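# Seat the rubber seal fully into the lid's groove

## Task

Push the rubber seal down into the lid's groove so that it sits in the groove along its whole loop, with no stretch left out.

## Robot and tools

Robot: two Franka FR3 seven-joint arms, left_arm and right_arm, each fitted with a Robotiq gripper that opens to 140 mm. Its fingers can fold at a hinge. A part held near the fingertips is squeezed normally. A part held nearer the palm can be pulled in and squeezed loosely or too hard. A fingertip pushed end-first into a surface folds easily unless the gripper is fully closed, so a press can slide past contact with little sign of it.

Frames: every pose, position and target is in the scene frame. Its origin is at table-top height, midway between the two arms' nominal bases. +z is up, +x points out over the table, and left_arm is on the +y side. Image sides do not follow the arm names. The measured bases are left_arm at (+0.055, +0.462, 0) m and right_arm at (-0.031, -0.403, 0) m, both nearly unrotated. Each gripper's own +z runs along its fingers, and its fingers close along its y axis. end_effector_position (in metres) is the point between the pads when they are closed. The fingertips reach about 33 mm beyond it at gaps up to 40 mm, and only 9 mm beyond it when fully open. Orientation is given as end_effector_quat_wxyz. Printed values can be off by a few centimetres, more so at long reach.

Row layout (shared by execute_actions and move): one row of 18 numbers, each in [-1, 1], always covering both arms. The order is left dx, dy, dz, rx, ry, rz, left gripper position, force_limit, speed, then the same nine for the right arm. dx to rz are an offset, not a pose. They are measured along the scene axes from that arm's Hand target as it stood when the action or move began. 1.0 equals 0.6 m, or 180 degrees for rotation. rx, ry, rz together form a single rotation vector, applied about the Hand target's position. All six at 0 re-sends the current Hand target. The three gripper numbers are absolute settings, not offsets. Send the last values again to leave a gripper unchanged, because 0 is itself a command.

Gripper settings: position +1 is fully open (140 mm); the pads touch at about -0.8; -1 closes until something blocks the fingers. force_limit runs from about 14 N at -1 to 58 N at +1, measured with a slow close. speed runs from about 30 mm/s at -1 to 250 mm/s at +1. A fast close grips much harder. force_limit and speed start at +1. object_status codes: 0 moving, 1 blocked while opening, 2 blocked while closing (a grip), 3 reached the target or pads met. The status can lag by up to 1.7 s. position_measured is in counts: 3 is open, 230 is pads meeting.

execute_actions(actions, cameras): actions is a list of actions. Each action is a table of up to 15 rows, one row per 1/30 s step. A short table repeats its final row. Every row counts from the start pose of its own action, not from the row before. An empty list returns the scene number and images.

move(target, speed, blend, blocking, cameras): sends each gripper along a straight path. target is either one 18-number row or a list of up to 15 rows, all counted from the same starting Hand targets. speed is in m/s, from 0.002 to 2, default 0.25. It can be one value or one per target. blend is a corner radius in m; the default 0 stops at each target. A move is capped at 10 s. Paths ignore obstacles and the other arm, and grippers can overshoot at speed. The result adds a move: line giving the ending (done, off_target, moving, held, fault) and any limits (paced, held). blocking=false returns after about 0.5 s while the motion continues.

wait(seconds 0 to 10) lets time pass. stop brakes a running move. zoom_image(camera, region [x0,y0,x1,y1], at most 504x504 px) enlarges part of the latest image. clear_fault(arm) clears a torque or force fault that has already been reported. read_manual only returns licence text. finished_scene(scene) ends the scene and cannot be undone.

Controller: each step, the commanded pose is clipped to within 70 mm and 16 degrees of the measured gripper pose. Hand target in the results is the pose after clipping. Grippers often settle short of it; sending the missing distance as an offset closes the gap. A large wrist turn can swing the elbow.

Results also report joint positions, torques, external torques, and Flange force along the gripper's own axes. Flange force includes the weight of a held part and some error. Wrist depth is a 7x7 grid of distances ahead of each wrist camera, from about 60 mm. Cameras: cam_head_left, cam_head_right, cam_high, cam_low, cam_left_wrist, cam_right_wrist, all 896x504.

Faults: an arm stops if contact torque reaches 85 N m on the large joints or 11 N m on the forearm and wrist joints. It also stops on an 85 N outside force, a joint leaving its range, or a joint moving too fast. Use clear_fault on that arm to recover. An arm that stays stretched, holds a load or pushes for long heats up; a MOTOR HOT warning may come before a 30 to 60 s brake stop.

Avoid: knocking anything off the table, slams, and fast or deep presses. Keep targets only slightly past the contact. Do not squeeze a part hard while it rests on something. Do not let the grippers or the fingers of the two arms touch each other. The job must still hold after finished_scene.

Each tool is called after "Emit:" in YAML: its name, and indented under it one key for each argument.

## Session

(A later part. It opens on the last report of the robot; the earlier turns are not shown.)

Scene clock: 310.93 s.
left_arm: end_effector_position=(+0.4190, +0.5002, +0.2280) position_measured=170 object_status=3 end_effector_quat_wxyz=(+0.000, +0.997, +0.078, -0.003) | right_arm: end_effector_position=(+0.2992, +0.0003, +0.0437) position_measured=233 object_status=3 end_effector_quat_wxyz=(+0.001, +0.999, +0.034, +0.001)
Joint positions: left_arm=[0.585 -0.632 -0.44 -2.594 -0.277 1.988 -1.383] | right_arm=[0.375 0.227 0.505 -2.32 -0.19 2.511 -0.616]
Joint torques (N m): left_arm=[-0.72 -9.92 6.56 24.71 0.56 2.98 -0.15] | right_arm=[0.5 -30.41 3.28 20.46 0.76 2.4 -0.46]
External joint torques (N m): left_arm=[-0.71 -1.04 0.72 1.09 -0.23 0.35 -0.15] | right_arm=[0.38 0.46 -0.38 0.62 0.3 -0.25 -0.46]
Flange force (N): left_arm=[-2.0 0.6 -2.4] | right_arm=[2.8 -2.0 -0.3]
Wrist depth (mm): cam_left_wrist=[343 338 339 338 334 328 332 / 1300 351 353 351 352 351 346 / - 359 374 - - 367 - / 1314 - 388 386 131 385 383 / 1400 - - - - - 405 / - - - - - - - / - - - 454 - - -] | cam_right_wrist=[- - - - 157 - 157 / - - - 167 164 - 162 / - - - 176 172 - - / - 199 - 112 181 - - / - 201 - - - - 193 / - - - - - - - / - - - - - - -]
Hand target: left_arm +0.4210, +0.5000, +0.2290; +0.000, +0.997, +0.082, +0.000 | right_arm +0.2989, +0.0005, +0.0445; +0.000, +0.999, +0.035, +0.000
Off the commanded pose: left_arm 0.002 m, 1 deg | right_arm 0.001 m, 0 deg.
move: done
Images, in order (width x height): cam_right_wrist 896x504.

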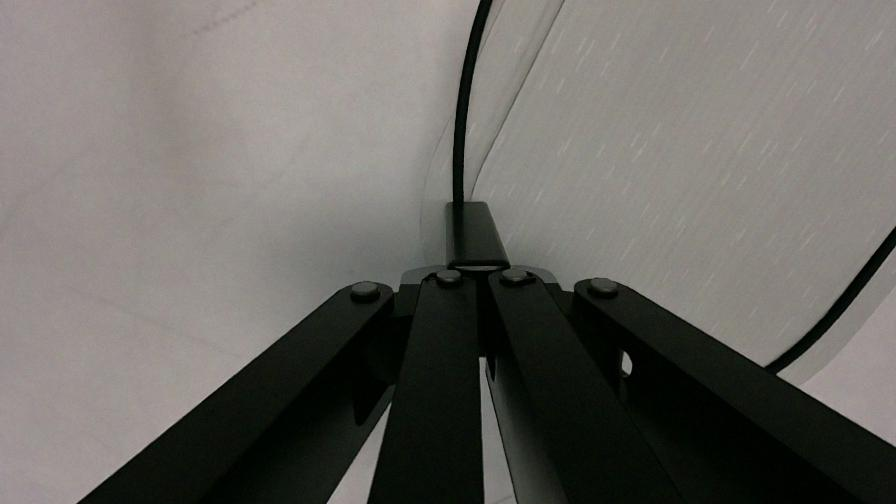

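Emit:
move:
  target: [0,0,0,0,0,0,-0.324,-0.3,-0.2,-0.18,-0.05,0.15,0,0,0,-1,-1,-0.1]
  speed: 0.3
  cameras: ["cam_high","cam_right_wrist"]

Emit:
zoom_image:
  camera: "cam_high"
  region: [390, 140, 510, 240]

Scene clock: 314.37 s.
left_arm: end_effector_position=(+0.4190, +0.5002, +0.2280) position_measured=170 object_status=3 end_effector_quat_wxyz=(+0.000, +0.997, +0.078, -0.003) | right_arm: end_effector_position=(+0.1920, -0.0287, +0.1347) position_measured=233 object_status=3 end_effector_quat_wxyz=(+0.000, +0.999, +0.033, +0.002)
Joint positions: left_arm=[0.585 -0.632 -0.44 -2.594 -0.277 1.988 -1.383] | right_arm=[0.479 -0.253 0.562 -2.547 0.179 2.326 -0.734]
Joint velocities: left_arm=[within noise] | right_arm=[0.001 0 -0.001 0.001 -0.001 -0.001 -0.004]
Joint torques (N m): left_arm=[-0.65 -9.88 6.54 24.72 0.56 2.98 -0.19] | right_arm=[1.49 -17.46 -4.66 21.92 0.86 2.4 -0.5]
External joint torques (N m): left_arm=[-0.62 -0.98 0.71 1.1 -0.22 0.35 -0.19] | right_arm=[1.51 0.08 -0.83 -0.53 0.28 -0.28 -0.5]
Flange force (N): left_arm=[-1.7 0.5 -2.3] | right_arm=[-2.5 4.4 -1.7]
Wrist depth (mm): cam_left_wrist=[344 338 338 342 333 - 330 / 364 351 368 - 342 350 338 / 380 374 - 371 - 365 - / 394 394 - 387 120 383 384 / - - - 413 - - 398 / - - - - - - - / - - - 442 - - -] | cam_right_wrist=[- - 251 - - 241 - / - - - - - - - / - - - - - - - / - 293 - 112 - - - / - - - - - - - / - - - - - - - / - - - - - - -]
Hand target: left_arm +0.4210, +0.5000, +0.2290; +0.000, +0.997, +0.082, +0.000 | right_arm +0.1909, -0.0295, +0.1345; +0.000, +0.999, +0.035, +0.000
Off the commanded pose: left_arm 0.002 m, 1 deg | right_arm 0.001 m, 0 deg.
move: done
Images, in order (width x height): cam_high 896x504, cam_right_wrist 896x504.

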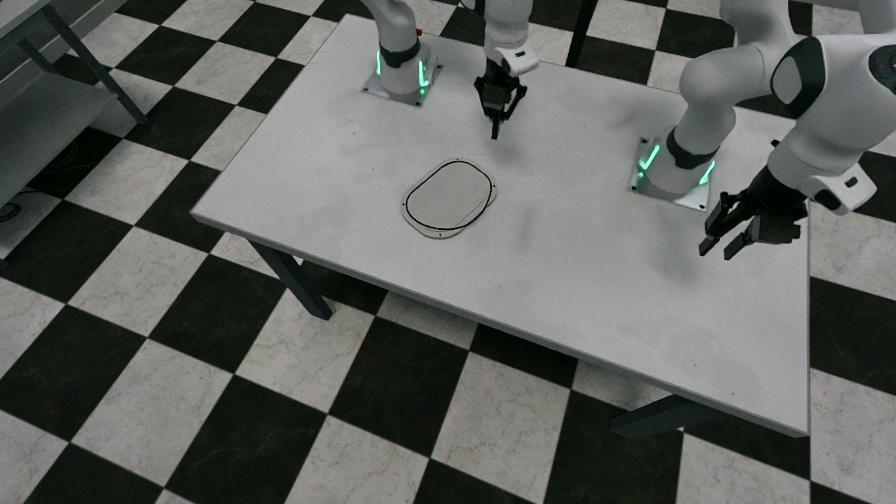

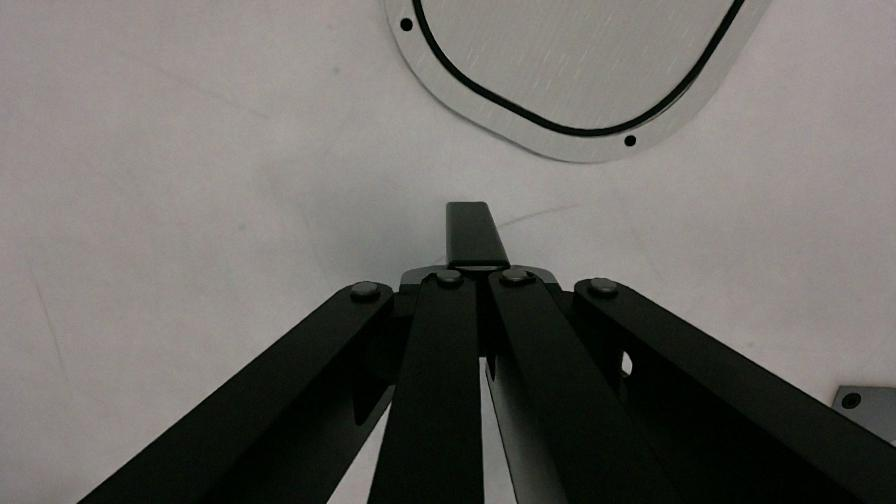

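Scaled by 4.200 from the camera's 896x504 image, which has a finer 1280x720 frame.

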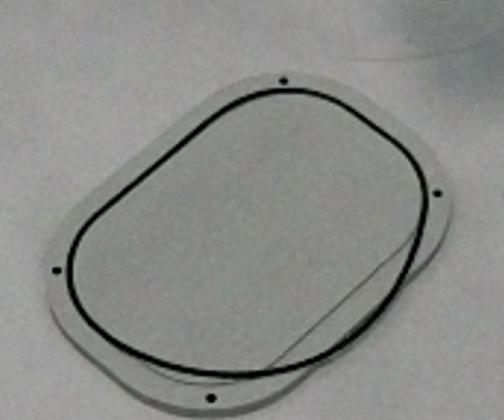

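Emit:
zoom_image:
  camera: "cam_high"
  region: [440, 180, 500, 235]

Scaled by 8.400 from the camera's 896x504 image, which has a finer 1280x720 frame.

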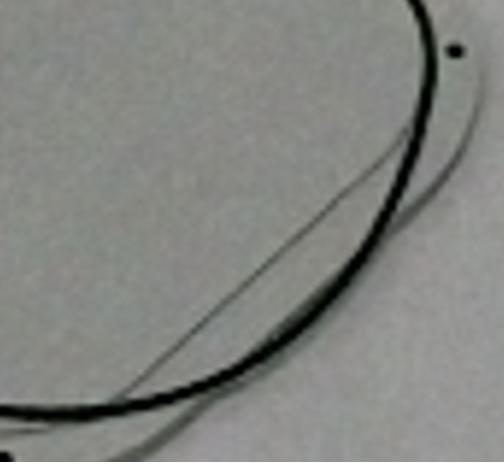

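Emit:
move:
  target:
    - [0,0,0,0,0,0,-0.324,-0.3,-0.2,0.2298,0.0597,-0.10,0,0,-0.011,-0.6,-1,0]
    - [0,0,0,0,0,0,-0.324,-0.3,-0.2,0.2298,0.0597,-0.1375,0,0,-0.011,-0.6,-1,0]
  speed: [0.25,0.1]
  blend: [0.01,0]
  cameras: ["cam_right_wrist"]

Emit:
zoom_image:
  camera: "cam_right_wrist"
  region: [400, 60, 600, 280]

Scene clock: 324.90 s.
left_arm: end_effector_position=(+0.4190, +0.5002, +0.2280) position_measured=170 object_status=3 end_effector_quat_wxyz=(+0.000, +0.997, +0.078, -0.003) | right_arm: end_effector_position=(+0.3276, +0.0060, +0.0521) position_measured=205 object_status=3 end_effector_quat_wxyz=(+0.000, +1.000, +0.020, -0.002)
Joint positions: left_arm=[0.585 -0.632 -0.44 -2.594 -0.277 1.988 -1.383] | right_arm=[0.402 0.262 0.449 -2.234 -0.177 2.461 -0.637]
Joint velocities: left_arm=[within noise] | right_arm=[0.001 0.001 0.001 -0.001 -0.001 0.002 0.005]
Joint torques (N m): left_arm=[-0.68 -9.91 6.52 24.72 0.56 2.98 -0.18] | right_arm=[1.44 -32.33 2.64 21.29 -0.06 2.88 0.35]
External joint torques (N m): left_arm=[-0.72 -1.05 0.66 1.11 -0.23 0.36 -0.18] | right_arm=[1.39 1.18 -1.2 0.76 -0.56 0.23 0.35]
Flange force (N): left_arm=[-1.9 0.7 -2.4] | right_arm=[4.2 -7.4 5.7]
Wrist depth (mm): cam_left_wrist=[343 338 337 337 336 335 332 / 1169 351 352 351 350 - 339 / 383 375 369 370 - 373 367 / 1320 - 387 146 120 393 379 / 1370 - - 417 - - - / - - - 433 - - - / - - - 453 - - -] | cam_right_wrist=[- - - - 163 163 165 / - - - - - - 171 / - - - 179 180 - - / - - - 187 126 193 - / 217 - - - 94 82 204 / - - - - - - - / - - - - - - -]
Hand target: left_arm +0.4210, +0.5000, +0.2290; +0.000, +0.997, +0.082, +0.000 | right_arm +0.3288, +0.0064, +0.0520; +0.000, +1.000, +0.018, +0.000
Off the commanded pose: left_arm 0.002 m, 1 deg | right_arm 0.001 m, 0 deg.
move: done
Images, in order (width x height): cam_right_wrist 896x504.

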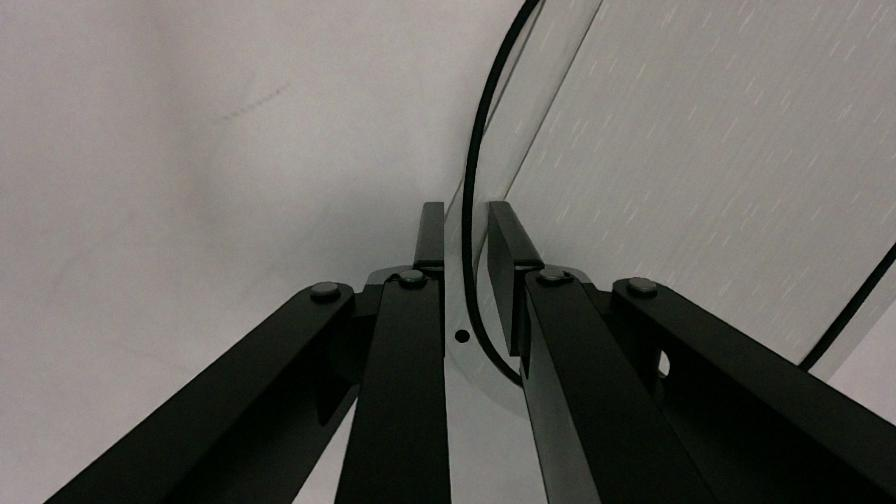

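Scaled by 2.291 from the camera's 896x504 image, which has a finer 1280x720 frame.

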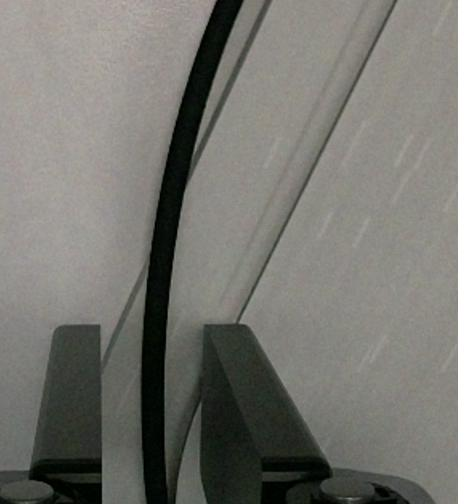

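Emit:
move:
  target:
    - [0,0,0,0,0,0,-0.324,-0.3,-0.2,0,0,-0.0217,0,0,0,-0.6,-1,0]
    - [0,0,0,0,0,0,-0.324,-0.3,-0.2,0,0,-0.0217,0,0,0,-1,-1,-1]
    - [0,0,0,0,0,0,-0.324,-0.3,-0.2,0,0,0.0,0,0,0,-1,-1,-1]
  speed: [0.08,0.05,0.05]
  cameras: ["cam_right_wrist"]

Emit:
zoom_image:
  camera: "cam_right_wrist"
  region: [400, 60, 600, 280]

Scene clock: 328.73 s.
left_arm: end_effector_position=(+0.4190, +0.5002, +0.2280) position_measured=170 object_status=3 end_effector_quat_wxyz=(+0.000, +0.997, +0.078, -0.003) | right_arm: end_effector_position=(+0.3291, +0.0060, +0.0510) position_measured=225 object_status=2 end_effector_quat_wxyz=(+0.001, +1.000, +0.016, +0.001)
Joint positions: left_arm=[0.585 -0.632 -0.44 -2.594 -0.277 1.988 -1.383] | right_arm=[0.412 0.264 0.439 -2.234 -0.183 2.466 -0.624]
Joint velocities: left_arm=[within noise] | right_arm=[-0.001 -0.001 -0.001 -0.001 -0.001 -0.003 0]
Joint torques (N m): left_arm=[-0.67 -9.94 6.54 24.75 0.56 2.97 -0.16] | right_arm=[0.24 -33.25 3.42 21.23 0.83 2.41 -0.45]
External joint torques (N m): left_arm=[-0.68 -1.1 0.69 1.17 -0.22 0.35 -0.16] | right_arm=[0.32 0.46 -0.26 0.72 0.33 -0.25 -0.45]
Flange force (N): left_arm=[-1.9 0.6 -2.6] | right_arm=[3.1 -2.3 -0.4]
Wrist depth (mm): cam_left_wrist=[343 340 - 338 336 328 332 / 1208 347 355 360 350 351 341 / - - 376 372 376 358 361 / 1341 - - 379 376 386 - / 1400 - - - - - - / - - - - - - - / - - - 445 - - -] | cam_right_wrist=[- - - 175 164 - - / - - - - 171 - - / - - - 176 - - - / - - - 115 183 - - / - - - - - - - / - - - - - - - / - - - - - - -]
Hand target: left_arm +0.4210, +0.5000, +0.2290; +0.000, +0.997, +0.082, +0.000 | right_arm +0.3288, +0.0064, +0.0520; +0.000, +1.000, +0.018, +0.000
Off the commanded pose: left_arm 0.002 m, 1 deg | right_arm 0.001 m, 0 deg.
move: done
Images, in order (width x height): cam_right_wrist 896x504.

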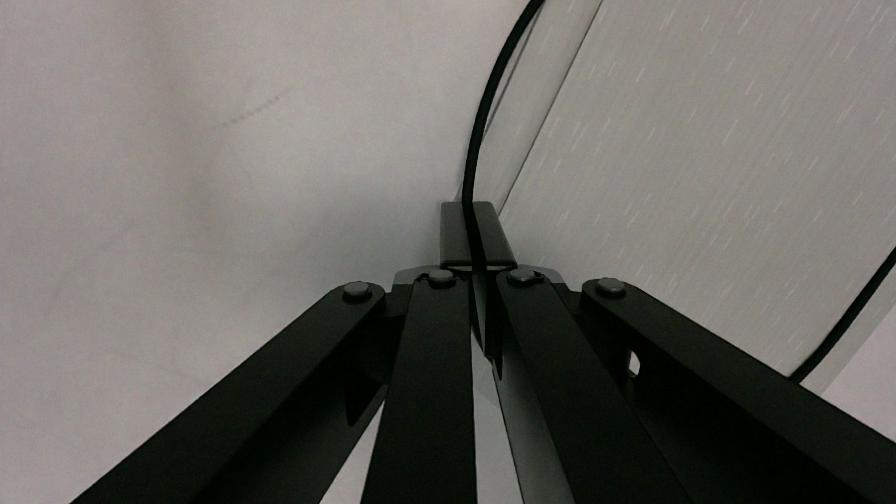

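Scaled by 2.291 from the camera's 896x504 image, which has a finer 1280x720 frame.

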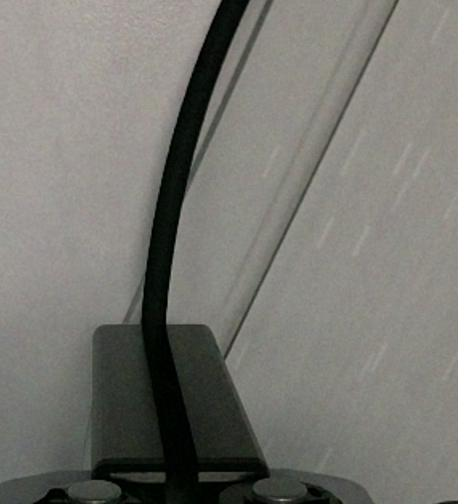

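Emit:
move:
  target:
    - [0,0,0,0,0,0,-0.324,-0.3,-0.2,-0.0037,-0.02,0.0,0,0,-0.0833,-1,-1,-1]
    - [0,0,0,0,0,0,-0.324,-0.3,-0.2,-0.0037,-0.02,-0.0217,0,0,-0.0833,-1,-1,-1]
    - [0,0,0,0,0,0,-0.324,-0.3,-0.2,-0.0037,-0.02,-0.0217,0,0,-0.0833,-0.6,-1,0]
    - [0,0,0,0,0,0,-0.324,-0.3,-0.2,-0.0037,-0.02,0.0,0,0,-0.0833,-0.6,-1,0]
  speed: [0.05,0.05,0.05,0.08]
  cameras: ["cam_right_wrist"]

Emit:
zoom_image:
  camera: "cam_right_wrist"
  region: [400, 0, 640, 280]

Scene clock: 334.90 s.
left_arm: end_effector_position=(+0.4190, +0.5002, +0.2280) position_measured=170 object_status=3 end_effector_quat_wxyz=(+0.000, +0.997, +0.078, -0.003) | right_arm: end_effector_position=(+0.3272, -0.0058, +0.0513) position_measured=205 object_status=3 end_effector_quat_wxyz=(+0.000, +0.993, -0.115, +0.001)
Joint positions: left_arm=[0.585 -0.632 -0.44 -2.594 -0.277 1.988 -1.383] | right_arm=[0.446 0.232 0.392 -2.272 -0.148 2.482 -0.398]
Joint velocities: left_arm=[within noise] | right_arm=[0 0.002 0.001 0 0.001 -0.004 0]
Joint torques (N m): left_arm=[-0.64 -9.9 6.48 24.71 0.56 2.97 -0.18] | right_arm=[0.53 -32.68 2.7 20.85 0.82 2.33 -0.47]
External joint torques (N m): left_arm=[-0.64 -1.01 0.64 1.06 -0.23 0.34 -0.18] | right_arm=[0.51 0.49 -0.25 0.49 0.34 -0.3 -0.47]
Flange force (N): left_arm=[-1.8 0.6 -2.3] | right_arm=[1.9 -2.4 -0.4]
Wrist depth (mm): cam_left_wrist=[1143 - 340 337 332 335 - / 363 372 357 351 359 348 349 / 383 370 368 - 368 368 367 / 402 - 386 149 120 - 383 / 1408 - - - - - 405 / - - - 439 - - - / - - - 450 - - -] | cam_right_wrist=[- - - 166 165 163 - / - - - 170 169 171 - / - - - 181 - - 174 / - - 201 - 126 - - / - - - - 94 81 195 / - - - - - - - / - - - - - - -]
Hand target: left_arm +0.4210, +0.5000, +0.2290; +0.000, +0.997, +0.082, +0.000 | right_arm +0.3266, -0.0056, +0.0520; +0.000, +0.994, -0.113, +0.000
Off the commanded pose: left_arm 0.002 m, 1 deg | right_arm 0.001 m, 0 deg.
move: done
Images, in order (width x height): cam_right_wrist 896x504.

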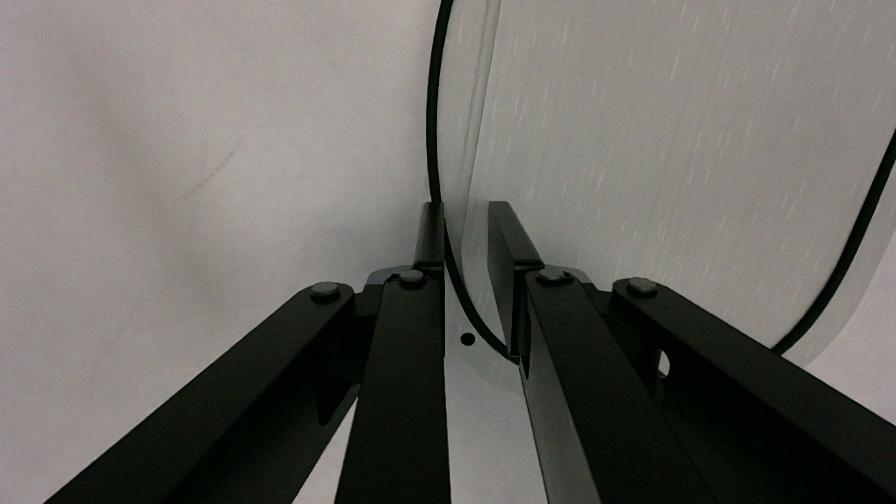

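Scaled by 1.800 from the camera's 896x504 image, which has a finer 1280x720 frame.

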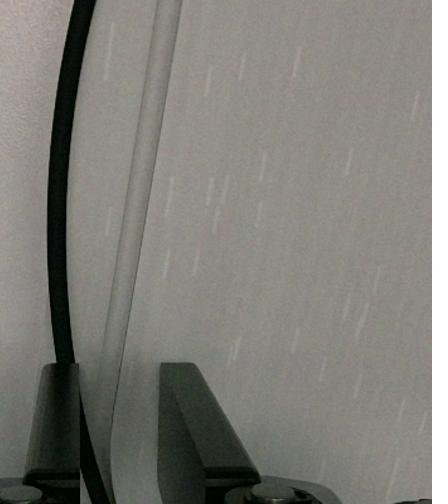

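Emit:
move:
  target:
    - [0,0,0,0,0,0,-0.324,-0.3,-0.2,0,0,0.015,0,0,0,-0.6,-1,0]
    - [0,0,0,0,0,0,-0.324,-0.3,-0.2,0.0853,0.0038,0.0133,0,0,-0.0278,-0.56,-1,0]
  speed: [0.1,0.15]
  cameras: ["cam_right_wrist"]

Emit:
zoom_image:
  camera: "cam_right_wrist"
  region: [380, 60, 620, 340]

Scene clock: 347.27 s.
left_arm: end_effector_position=(+0.4190, +0.5002, +0.2280) position_measured=170 object_status=3 end_effector_quat_wxyz=(+0.000, +0.997, +0.078, -0.003) | right_arm: end_effector_position=(+0.3778, -0.0023, +0.0610) position_measured=200 object_status=3 end_effector_quat_wxyz=(-0.002, +0.988, -0.154, +0.000)
Joint positions: left_arm=[0.585 -0.632 -0.44 -2.594 -0.277 1.988 -1.383] | right_arm=[0.438 0.303 0.344 -2.133 -0.149 2.416 -0.384]
Joint torques (N m): left_arm=[-0.65 -9.95 6.55 24.71 0.57 2.98 -0.19] | right_arm=[1.18 -35.11 2.16 21.98 0.2 2.39 0.21]
External joint torques (N m): left_arm=[-0.73 -1.1 0.63 1.1 -0.21 0.34 -0.19] | right_arm=[1.14 1.88 -1.41 0.7 -0.31 -0.26 0.21]
Flange force (N): left_arm=[-2.1 0.8 -2.4] | right_arm=[3.2 -9.0 4.4]
Wrist depth (mm): cam_left_wrist=[337 - 335 336 335 334 323 / 1113 362 360 359 351 341 351 / - - 368 369 365 371 365 / 1314 - - 386 120 385 385 / 1356 - - 409 - - 405 / - - - 442 - - - / - - - 452 - - -] | cam_right_wrist=[- - 185 - - - - / - - - - 182 - 180 / - - - 189 - - - / - - - 143 196 - - / - - - 144 94 82 - / - - - - - - - / - - - - - - -]
Hand target: left_arm +0.4210, +0.5000, +0.2290; +0.000, +0.997, +0.082, +0.000 | right_arm +0.3778, -0.0034, +0.0599; +0.000, +0.988, -0.156, +0.000
Off the commanded pose: left_arm 0.002 m, 1 deg | right_arm 0.001 m, 0 deg.
move: done
Images, in order (width x height): cam_right_wrist 896x504.

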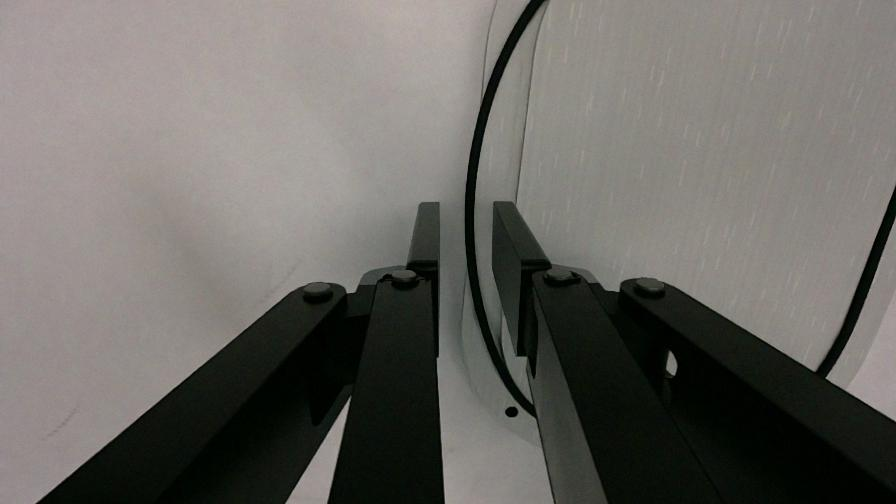

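Scaled by 1.800 from the camera's 896x504 image, which has a finer 1280x720 frame.

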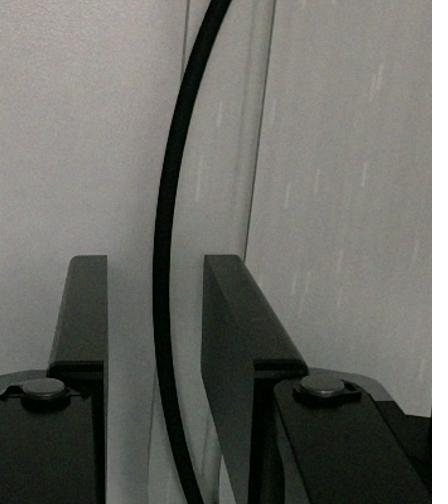

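Emit:
move:
  target:
    - [0,0,0,0,0,0,-0.324,-0.3,-0.2,-0.0013,-0.004,0,0,0,0,-0.56,-1,0]
    - [0,0,0,0,0,0,-0.324,-0.3,-0.2,-0.0013,-0.004,-0.0332,0,0,0,-0.56,-1,0]
  speed: [0.05,0.08]
  cameras: ["cam_right_wrist"]

Emit:
zoom_image:
  camera: "cam_right_wrist"
  region: [400, 60, 600, 280]

Scene clock: 352.13 s.
left_arm: end_effector_position=(+0.4190, +0.5002, +0.2280) position_measured=170 object_status=3 end_effector_quat_wxyz=(+0.000, +0.997, +0.078, -0.003) | right_arm: end_effector_position=(+0.3761, -0.0056, +0.0406) position_measured=200 object_status=3 end_effector_quat_wxyz=(+0.000, +0.988, -0.154, -0.002)
Joint positions: left_arm=[0.585 -0.632 -0.44 -2.594 -0.277 1.988 -1.383] | right_arm=[0.448 0.336 0.329 -2.145 -0.166 2.455 -0.375]
Joint velocities: left_arm=[within noise] | right_arm=[0.001 0.001 0 0.002 0 0.005 0.002]
Joint torques (N m): left_arm=[-0.65 -9.93 6.53 24.7 0.56 2.98 -0.17] | right_arm=[1.38 -36.2 2.59 20.79 -0.06 2.85 0.17]
External joint torques (N m): left_arm=[-0.61 -1.05 0.74 1.08 -0.22 0.35 -0.17] | right_arm=[1.37 1.26 -1.18 0.22 -0.55 0.23 0.17]
Flange force (N): left_arm=[-2.0 0.5 -2.4] | right_arm=[0.9 -5.6 5.0]
Wrist depth (mm): cam_left_wrist=[344 338 347 336 334 330 330 / 359 - 354 349 351 345 - / 1356 - 371 376 367 - 366 / 1320 403 388 386 120 - 380 / 1370 - - 411 - - - / - - - 428 - - - / - - - 459 - - -] | cam_right_wrist=[- - - - - - - / - - - 160 - - - / - - - - - - - / - 192 - 172 109 180 - / - - - 144 94 82 - / - - - - - - - / - - - - - - -]
Hand target: left_arm +0.4210, +0.5000, +0.2290; +0.000, +0.997, +0.082, +0.000 | right_arm +0.3770, -0.0058, +0.0400; +0.000, +0.988, -0.156, +0.000
Off the commanded pose: left_arm 0.002 m, 1 deg | right_arm 0.001 m, 0 deg.
move: done
Images, in order (width x height): cam_right_wrist 896x504.

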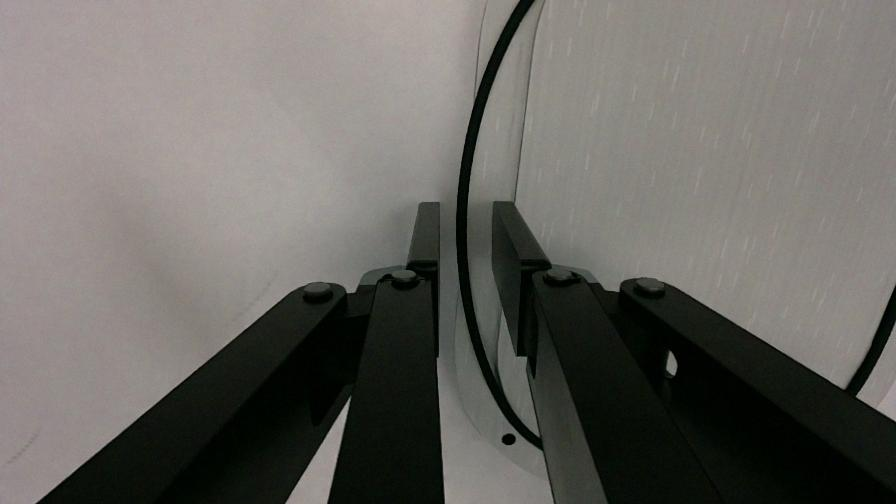

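Scaled by 2.291 from the camera's 896x504 image, which has a finer 1280x720 frame.

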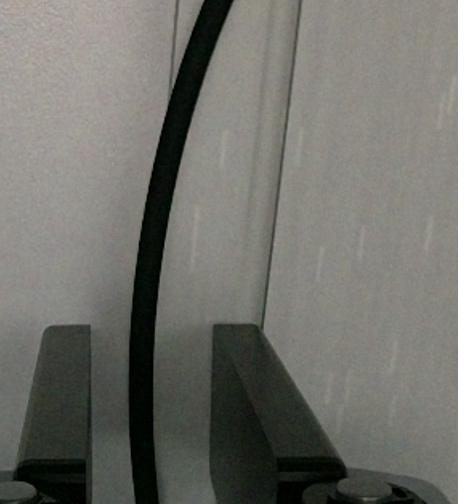

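Emit:
move:
  target:
    - [0,0,0,0,0,0,-0.324,-0.3,-0.2,0,0,0,0,0,0,-1,-1,-1]
    - [0,0,0,0,0,0,-0.324,-0.3,-0.2,0,0,0.0117,0,0,0,-1,-1,-1]
  speed: [0.05,0.05]
  cameras: ["cam_right_wrist"]

Emit:
zoom_image:
  camera: "cam_right_wrist"
  region: [400, 60, 600, 280]

Scene clock: 354.60 s.
left_arm: end_effector_position=(+0.4190, +0.5002, +0.2280) position_measured=170 object_status=3 end_effector_quat_wxyz=(+0.000, +0.997, +0.078, -0.003) | right_arm: end_effector_position=(+0.3773, -0.0060, +0.0462) position_measured=226 object_status=2 end_effector_quat_wxyz=(+0.001, +0.988, -0.154, +0.001)
Joint positions: left_arm=[0.585 -0.632 -0.44 -2.594 -0.277 1.988 -1.383] | right_arm=[0.45 0.325 0.328 -2.145 -0.165 2.447 -0.374]
Joint velocities: left_arm=[within noise] | right_arm=[-0.001 0 0 -0.001 0.001 -0.005 -0.001]
Joint torques (N m): left_arm=[-0.67 -9.92 6.54 24.71 0.55 2.98 -0.14] | right_arm=[0.85 -36.82 2.91 21.36 0.79 2.42 -0.09]
External joint torques (N m): left_arm=[-0.66 -1.06 0.7 1.09 -0.23 0.35 -0.14] | right_arm=[0.8 0.7 -0.76 0.49 0.29 -0.23 -0.09]
Flange force (N): left_arm=[-2.0 0.5 -2.4] | right_arm=[1.6 -4.1 1.1]
Wrist depth (mm): cam_left_wrist=[- - 338 330 334 344 336 / - 356 352 - - 349 365 / - 376 371 367 369 371 366 / 1348 390 385 145 131 380 387 / 1348 - - - - - 403 / - - - - - - - / - - - 453 - - -] | cam_right_wrist=[- - - - - 160 - / - - - - - 165 165 / - - - 175 - - 173 / - - - 127 179 - - / - - - 95 - 189 191 / - - - - - - - / - - - - - - -]
Hand target: left_arm +0.4210, +0.5000, +0.2290; +0.000, +0.997, +0.082, +0.000 | right_arm +0.3770, -0.0058, +0.0470; +0.000, +0.988, -0.156, +0.000
Off the commanded pose: left_arm 0.002 m, 1 deg | right_arm 0.001 m, 0 deg.
move: done
Images, in order (width x height): cam_right_wrist 896x504.

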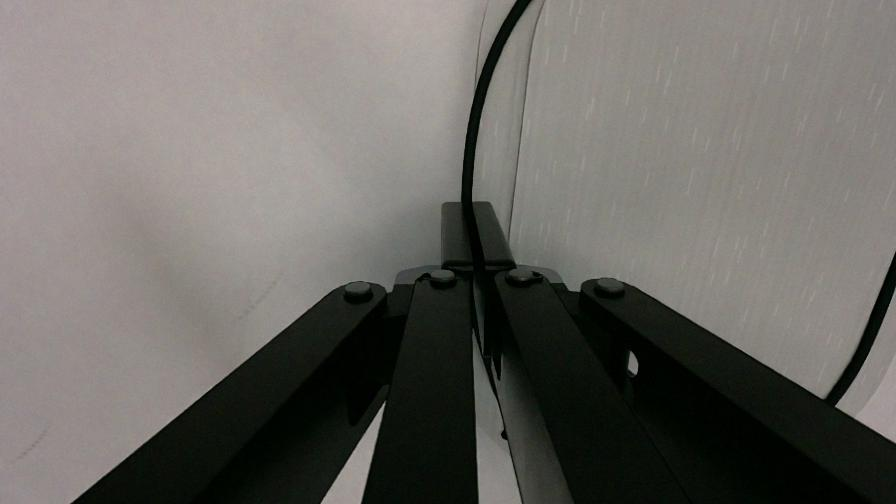

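Scaled by 2.291 from the camera's 896x504 image, which has a finer 1280x720 frame.

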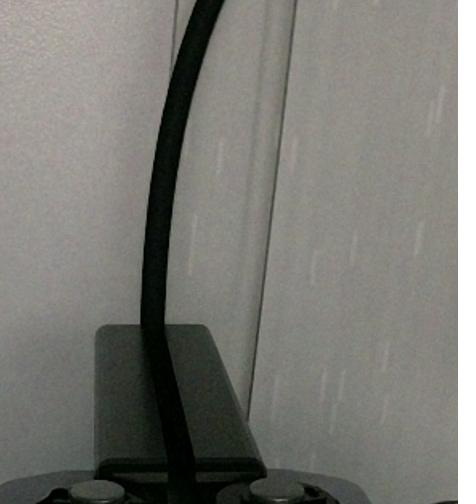

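Emit:
move:
  target:
    - [0,0,0,0,0,0,-0.324,-0.3,-0.2,-0.001,-0.0255,0,0,0,-0.0194,-1,-1,-1]
  speed: [0.05]
  cameras: ["cam_right_wrist","cam_high"]

Emit:
zoom_image:
  camera: "cam_right_wrist"
  region: [400, 60, 600, 280]

Emit:
zoom_image:
  camera: "cam_high"
  region: [390, 140, 510, 240]

Scene clock: 357.37 s.
left_arm: end_effector_position=(+0.4190, +0.5002, +0.2280) position_measured=170 object_status=3 end_effector_quat_wxyz=(+0.000, +0.997, +0.078, -0.003) | right_arm: end_effector_position=(+0.3751, -0.0203, +0.0466) position_measured=226 object_status=2 end_effector_quat_wxyz=(+0.002, +0.984, -0.179, +0.000)
Joint positions: left_arm=[0.585 -0.632 -0.44 -2.594 -0.277 1.988 -1.383] | right_arm=[0.441 0.296 0.319 -2.184 -0.148 2.457 -0.35]
Joint velocities: left_arm=[within noise] | right_arm=[-0.001 0.001 0.001 -0.001 -0.001 0.001 0.006]
Joint torques (N m): left_arm=[-0.7 -9.9 6.55 24.71 0.56 2.98 -0.19] | right_arm=[0.77 -35.98 1.82 20.37 0.75 2.89 0.2]
External joint torques (N m): left_arm=[-0.69 -1.05 0.73 1.13 -0.22 0.35 -0.19] | right_arm=[0.85 0.57 -1.3 -0.34 0.27 0.26 0.2]
Flange force (N): left_arm=[-1.9 0.6 -2.5] | right_arm=[-0.4 -0.9 2.6]
Wrist depth (mm): cam_left_wrist=[341 330 332 325 337 326 327 / 364 357 356 354 349 - - / 1237 387 365 366 361 371 - / - 397 388 390 120 - 389 / 1348 - - 414 - - - / - - - 436 - - - / - - - 448 - - -] | cam_right_wrist=[- - - 160 - - - / - - - 168 164 - 166 / - - - 172 - - 172 / - 200 - 115 - - 185 / - - - 95 - 191 191 / - - - - - - - / - - - - - - -]
Hand target: left_arm +0.4210, +0.5000, +0.2290; +0.000, +0.997, +0.082, +0.000 | right_arm +0.3764, -0.0211, +0.0470; +0.000, +0.983, -0.186, +0.000
Off the commanded pose: left_arm 0.002 m, 1 deg | right_arm 0.002 m, 1 deg.
move: done
Images, in order (width x height): cam_high 896x504, cam_right_wrist 896x504.

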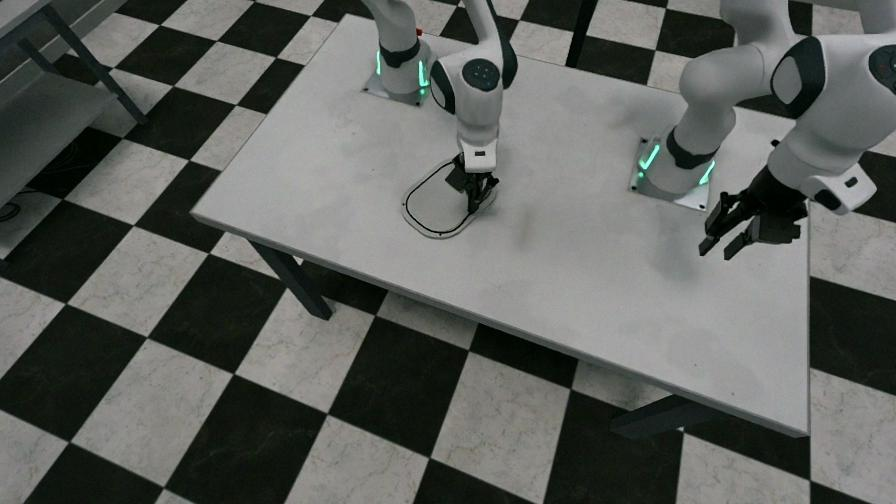

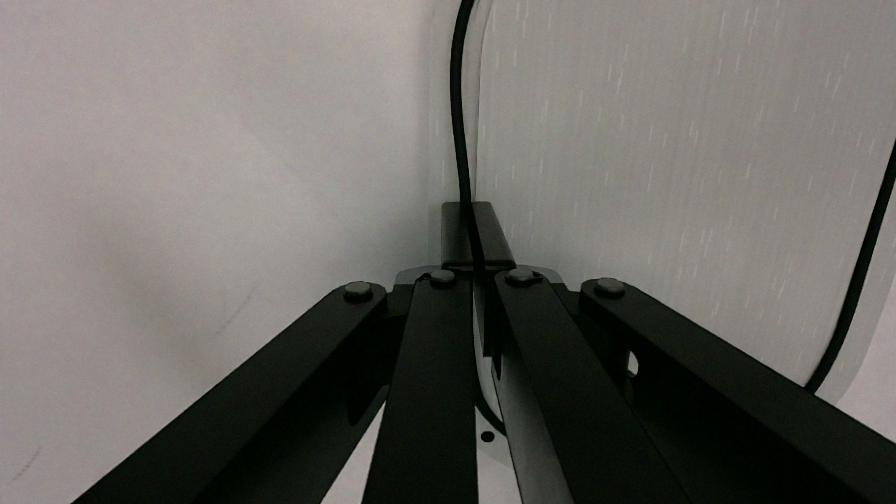

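Scaled by 2.291 from the camera's 896x504 image, which has a finer 1280x720 frame.

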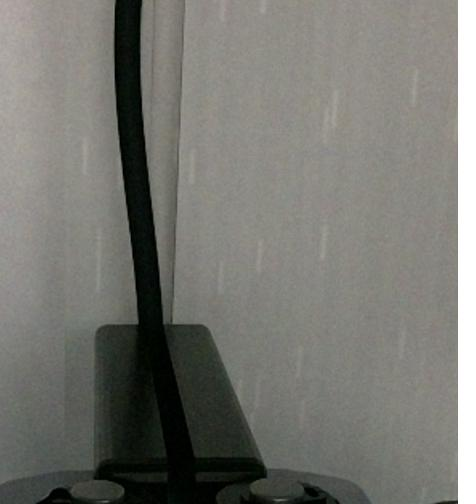

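Scaled by 4.200 from the camera's 896x504 image, which has a finer 1280x720 frame.

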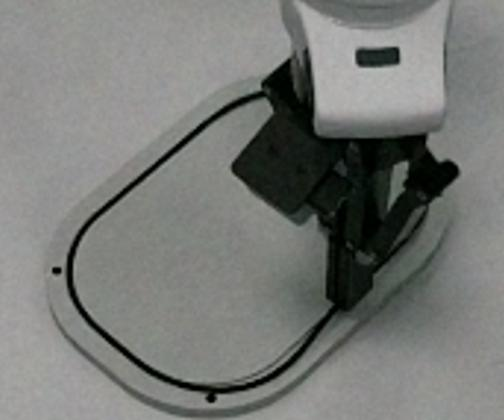

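Emit:
move:
  target:
    - [0,0,0,0,0,0,-0.324,-0.3,-0.2,0,-0.001,-0.0117,0,0,0,-1,-1,-1]
  speed: [0.05]
  cameras: ["cam_right_wrist"]

Emit:
zoom_image:
  camera: "cam_right_wrist"
  region: [400, 60, 600, 280]

Scene clock: 361.07 s.
left_arm: end_effector_position=(+0.4190, +0.5002, +0.2280) position_measured=170 object_status=3 end_effector_quat_wxyz=(+0.000, +0.997, +0.078, -0.003) | right_arm: end_effector_position=(+0.3759, -0.0210, +0.0412) position_measured=226 object_status=2 end_effector_quat_wxyz=(+0.000, +0.983, -0.184, -0.001)
Joint positions: left_arm=[0.585 -0.632 -0.44 -2.594 -0.277 1.988 -1.383] | right_arm=[0.441 0.305 0.314 -2.188 -0.148 2.473 -0.345]
Joint velocities: left_arm=[within noise] | right_arm=[0 0.002 -0.001 0 0 0.003 0.001]
Joint torques (N m): left_arm=[-0.67 -9.94 6.55 24.71 0.56 2.98 -0.16] | right_arm=[0.92 -34.98 1.91 20.31 0.19 2.88 0.17]
External joint torques (N m): left_arm=[-0.72 -1.07 0.66 1.06 -0.22 0.34 -0.16] | right_arm=[0.95 1.6 -1.31 -0.14 -0.29 0.25 0.17]
Flange force (N): left_arm=[-2.1 0.7 -2.4] | right_arm=[0.9 -4.3 5.4]
Wrist depth (mm): cam_left_wrist=[- 351 331 326 - 333 335 / 1231 352 - 352 338 362 - / 379 380 371 374 - 361 388 / 1314 394 - 383 120 384 386 / - - - - - - 394 / - - - - - - - / - - - 457 - - -] | cam_right_wrist=[- - - 155 - 154 - / - - - 163 - 159 158 / - - - - - - - / - - - 115 - - - / - - - - - - 188 / - - - - - - 195 / - - - - - - -]
Hand target: left_arm +0.4210, +0.5000, +0.2290; +0.000, +0.997, +0.082, +0.000 | right_arm +0.3764, -0.0217, +0.0400; +0.000, +0.983, -0.186, +0.000
Off the commanded pose: left_arm 0.002 m, 1 deg | right_arm 0.001 m, 0 deg.
move: done
Images, in order (width x height): cam_right_wrist 896x504.

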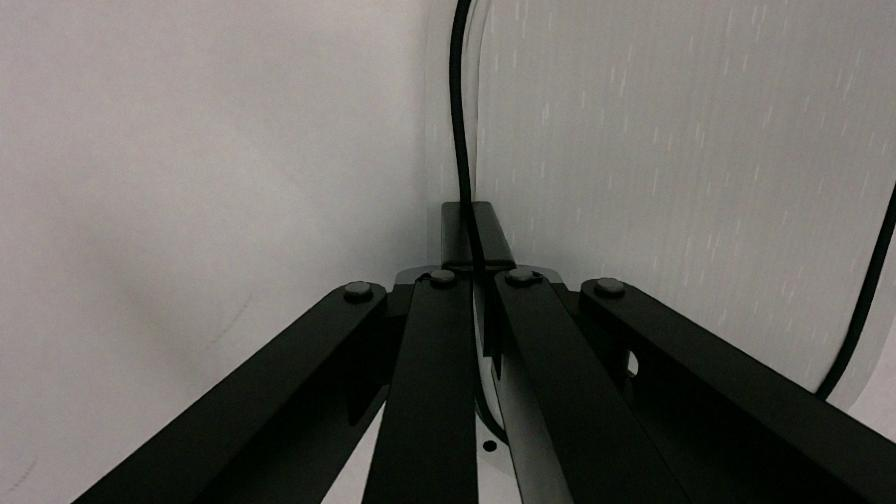

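Scaled by 2.291 from the camera's 896x504 image, which has a finer 1280x720 frame.

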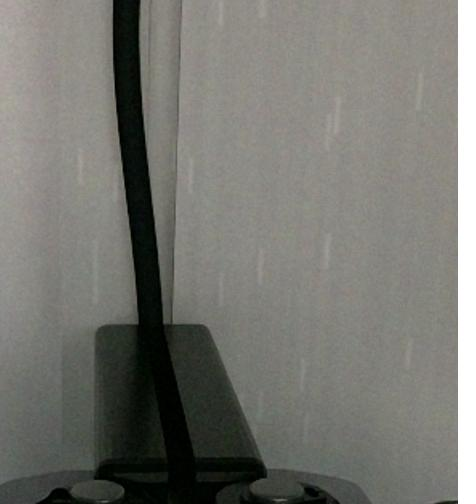

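Emit:
move:
  target:
    - [0,0,0,0,0,0,-0.324,-0.3,-0.2,0,0,-0.0033,0,0,0,-1,-1,-1]
    - [0,0,0,0,0,0,-0.324,-0.3,-0.2,-0.0007,-0.002,-0.0033,0,0,0,-1,-1,-1]
  speed: [0.05,0.02]
  cameras: ["cam_right_wrist"]

Emit:
zoom_image:
  camera: "cam_right_wrist"
  region: [400, 60, 600, 280]

Scene clock: 363.60 s.
left_arm: end_effector_position=(+0.4190, +0.5002, +0.2280) position_measured=170 object_status=3 end_effector_quat_wxyz=(+0.000, +0.997, +0.078, -0.003) | right_arm: end_effector_position=(+0.3760, -0.0208, +0.0404) position_measured=226 object_status=2 end_effector_quat_wxyz=(-0.001, +0.983, -0.184, +0.000)
Joint positions: left_arm=[0.585 -0.632 -0.44 -2.594 -0.277 1.988 -1.383] | right_arm=[0.444 0.306 0.312 -2.19 -0.148 2.478 -0.343]
Joint velocities: left_arm=[within noise] | right_arm=[0.001 0 -0.001 -0.003 -0.001 0.003 -0.001]
Joint torques (N m): left_arm=[-0.68 -9.92 6.48 24.71 0.56 2.97 -0.15] | right_arm=[0.73 -33.8 1.62 18.8 0.17 2.95 0.09]
External joint torques (N m): left_arm=[-0.71 -1 0.62 1.07 -0.23 0.34 -0.15] | right_arm=[0.8 2.75 -1.55 -1.62 -0.3 0.32 0.09]
Flange force (N): left_arm=[-1.8 0.7 -2.3] | right_arm=[0.0 -1.6 8.2]
Wrist depth (mm): cam_left_wrist=[341 335 341 334 334 337 332 / 1196 - 351 355 349 347 342 / 1219 377 365 365 353 369 369 / 1300 399 384 148 119 383 - / 1424 - - 410 - - - / - - - - - - - / - - - 450 - - -] | cam_right_wrist=[- - 165 153 153 - 152 / - - - 158 - 162 159 / - - - 166 - - - / - - - 116 174 - - / - - - - - - 184 / - - - - - - - / - - - - - - -]
Hand target: left_arm +0.4210, +0.5000, +0.2290; +0.000, +0.997, +0.082, +0.000 | right_arm +0.3760, -0.0229, +0.0380; +0.000, +0.983, -0.186, +0.000
Off the commanded pose: left_arm 0.002 m, 1 deg | right_arm 0.003 m, 0 deg.
move: done
Images, in order (width x height): cam_right_wrist 896x504.

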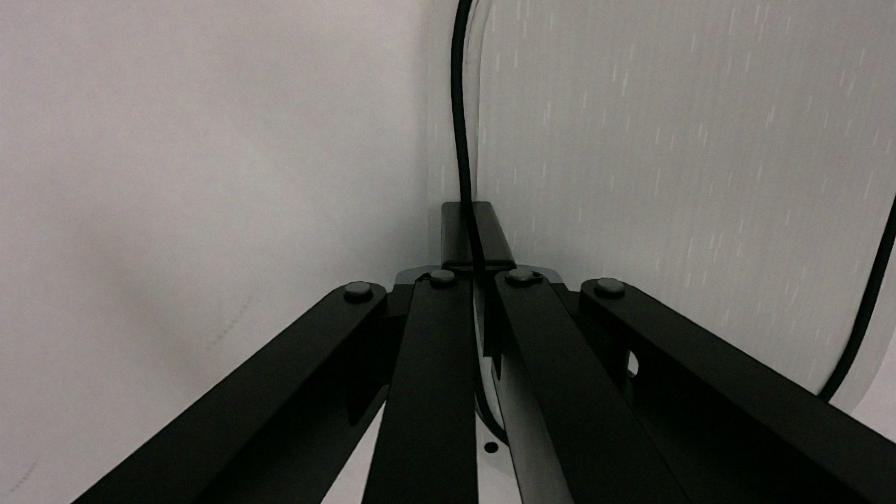

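Scaled by 2.291 from the camera's 896x504 image, which has a finer 1280x720 frame.

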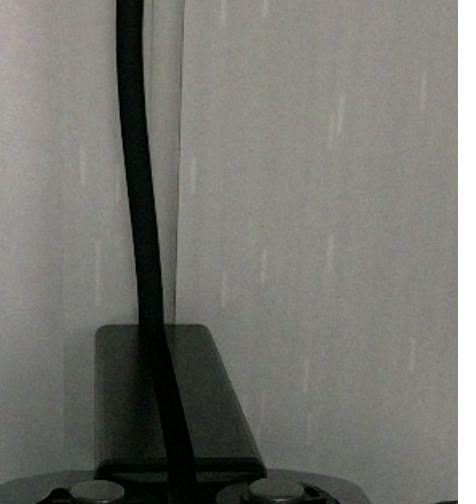

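Emit:
move:
  target:
    - [0,0,0,0,0,0,-0.324,-0.3,-0.2,-0.0002,0.0002,0.0042,0,0,0,-1,-1,-1]
    - [0,0,0,0,0,0,-0.324,-0.3,-0.2,-0.0003,-0.0005,0.0042,0,0,0,-1,-1,-1]
    - [0,0,0,0,0,0,-0.324,-0.3,-0.2,-0.0003,-0.0005,-0.0017,0,0,0,-1,-1,-1]
  speed: [0.03,0.03,0.02]
  cameras: ["cam_right_wrist"]

Emit:
zoom_image:
  camera: "cam_right_wrist"
  region: [400, 60, 600, 280]

Scene clock: 366.00 s.
left_arm: end_effector_position=(+0.4190, +0.5002, +0.2280) position_measured=170 object_status=3 end_effector_quat_wxyz=(+0.000, +0.997, +0.078, -0.003) | right_arm: end_effector_position=(+0.3753, -0.0221, +0.0386) position_measured=226 object_status=2 end_effector_quat_wxyz=(+0.000, +0.983, -0.185, -0.001)
Joint positions: left_arm=[0.585 -0.632 -0.44 -2.594 -0.277 1.988 -1.383] | right_arm=[0.444 0.307 0.31 -2.193 -0.148 2.481 -0.343]
Joint torques (N m): left_arm=[-0.66 -9.91 6.53 24.7 0.56 2.98 -0.19] | right_arm=[1.13 -34.68 1.77 20.08 0.03 3 0.16]
External joint torques (N m): left_arm=[-0.7 -1.09 0.68 1.07 -0.23 0.34 -0.19] | right_arm=[1.11 1.99 -1.49 -0.32 -0.45 0.36 0.16]
Flange force (N): left_arm=[-2.2 0.7 -2.4] | right_arm=[0.9 -4.7 6.8]
Wrist depth (mm): cam_left_wrist=[347 339 337 335 - 335 329 / 358 351 343 351 354 351 338 / 384 372 - - 365 370 364 / 1294 377 - 389 120 - 380 / 1424 - - 414 - - - / - - - - - - - / - - - 453 - - -] | cam_right_wrist=[- - - 152 152 - 152 / - - - 160 161 - 158 / 183 - - - - - - / - - - 115 174 - 175 / - 206 - - - - 179 / - - - - - - 195 / - - - - - - -]
Hand target: left_arm +0.4210, +0.5000, +0.2290; +0.000, +0.997, +0.082, +0.000 | right_arm +0.3758, -0.0232, +0.0370; +0.000, +0.983, -0.186, +0.000
Off the commanded pose: left_arm 0.002 m, 1 deg | right_arm 0.002 m, 0 deg.
move: done
Images, in order (width x height): cam_right_wrist 896x504.

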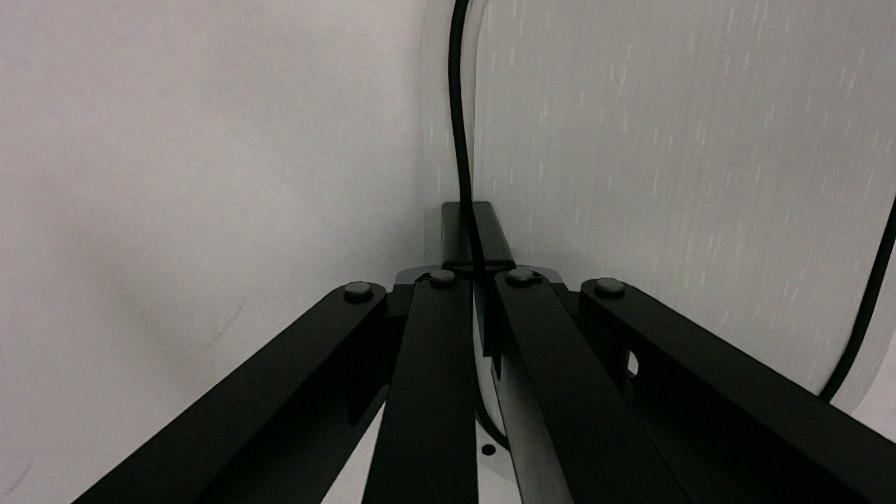

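Scaled by 2.291 from the camera's 896x504 image, which has a finer 1280x720 frame.

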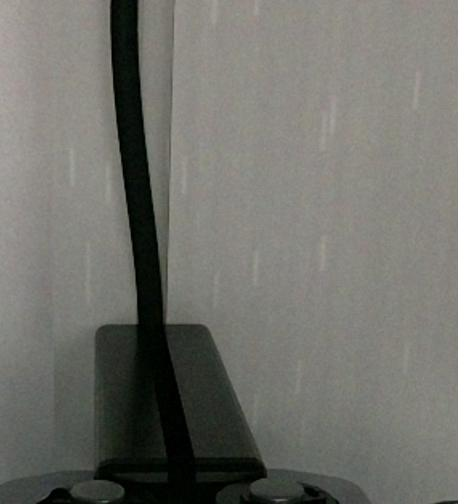

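Emit:
move:
  target:
    - [0,0,0,0,0,0,-0.324,-0.3,-0.2,-0.0028,-0.0036,-0.005,0,0,0,-1,-1,-1]
    - [0,0,0,0,0,0,-0.324,-0.3,-0.2,0,0,0.0005,0,0,0,-1,-1,-1]
    - [0,0,0,0,0,0,-0.324,-0.3,-0.2,0,0,0.0005,0,0,0,-0.7,-1,-0.5]
    - [0,0,0,0,0,0,-0.324,-0.3,-0.2,0,0,0.0142,0,0,0,-0.7,-1,-0.5]
  speed: [0.04,0.04,0.04,0.05]
  cameras: ["cam_right_wrist"]

Emit:
zoom_image:
  camera: "cam_right_wrist"
  region: [400, 60, 600, 280]

Scene clock: 369.97 s.
left_arm: end_effector_position=(+0.4190, +0.5002, +0.2280) position_measured=170 object_status=3 end_effector_quat_wxyz=(+0.000, +0.997, +0.078, -0.003) | right_arm: end_effector_position=(+0.3763, -0.0233, +0.0448) position_measured=217 object_status=3 end_effector_quat_wxyz=(+0.001, +0.983, -0.185, +0.001)
Joint positions: left_arm=[0.585 -0.632 -0.44 -2.594 -0.277 1.988 -1.383] | right_arm=[0.444 0.293 0.31 -2.194 -0.146 2.469 -0.343]
Joint velocities: left_arm=[within noise] | right_arm=[0 0.001 0 0 0.002 -0.004 0]
Joint torques (N m): left_arm=[-0.67 -9.92 6.53 24.73 0.56 2.99 -0.16] | right_arm=[0.71 -35.73 2.57 21.11 0.75 2.35 -0.23]
External joint torques (N m): left_arm=[-0.65 -0.99 0.7 1.1 -0.23 0.36 -0.16] | right_arm=[0.72 0.73 -0.51 0.5 0.27 -0.29 -0.23]
Flange force (N): left_arm=[-1.7 0.5 -2.3] | right_arm=[1.7 -4.0 0.8]
Wrist depth (mm): cam_left_wrist=[- 344 338 - - - 332 / - 355 - - 358 353 346 / 383 374 - 370 367 350 359 / 1274 400 388 388 - - - / - - - - - - - / - - - - - - - / - - - 458 - - -] | cam_right_wrist=[- - - - - 159 158 / - - 179 165 - - - / - - - 173 177 172 - / 197 - - 126 179 185 185 / - - - - 94 188 193 / - - - - - - - / - - - - - - -]
Hand target: left_arm +0.4210, +0.5000, +0.2290; +0.000, +0.997, +0.082, +0.000 | right_arm +0.3758, -0.0232, +0.0455; +0.000, +0.983, -0.186, +0.000
Off the commanded pose: left_arm 0.002 m, 1 deg | right_arm 0.001 m, 0 deg.
move: done
Images, in order (width x height): cam_right_wrist 896x504.

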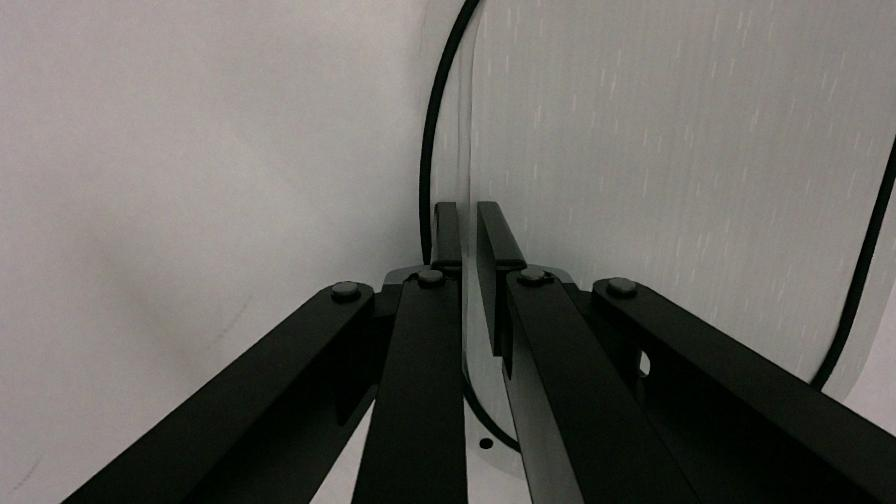

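Scaled by 2.291 from the camera's 896x504 image, which has a finer 1280x720 frame.

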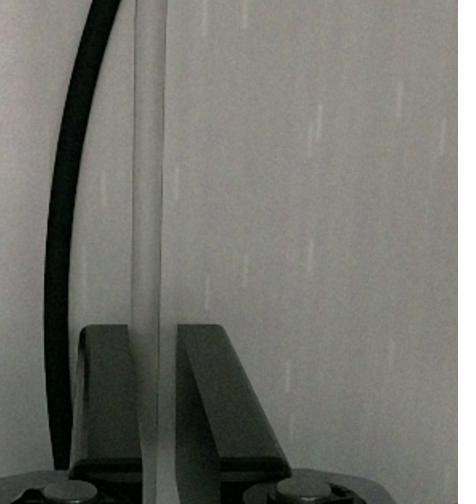

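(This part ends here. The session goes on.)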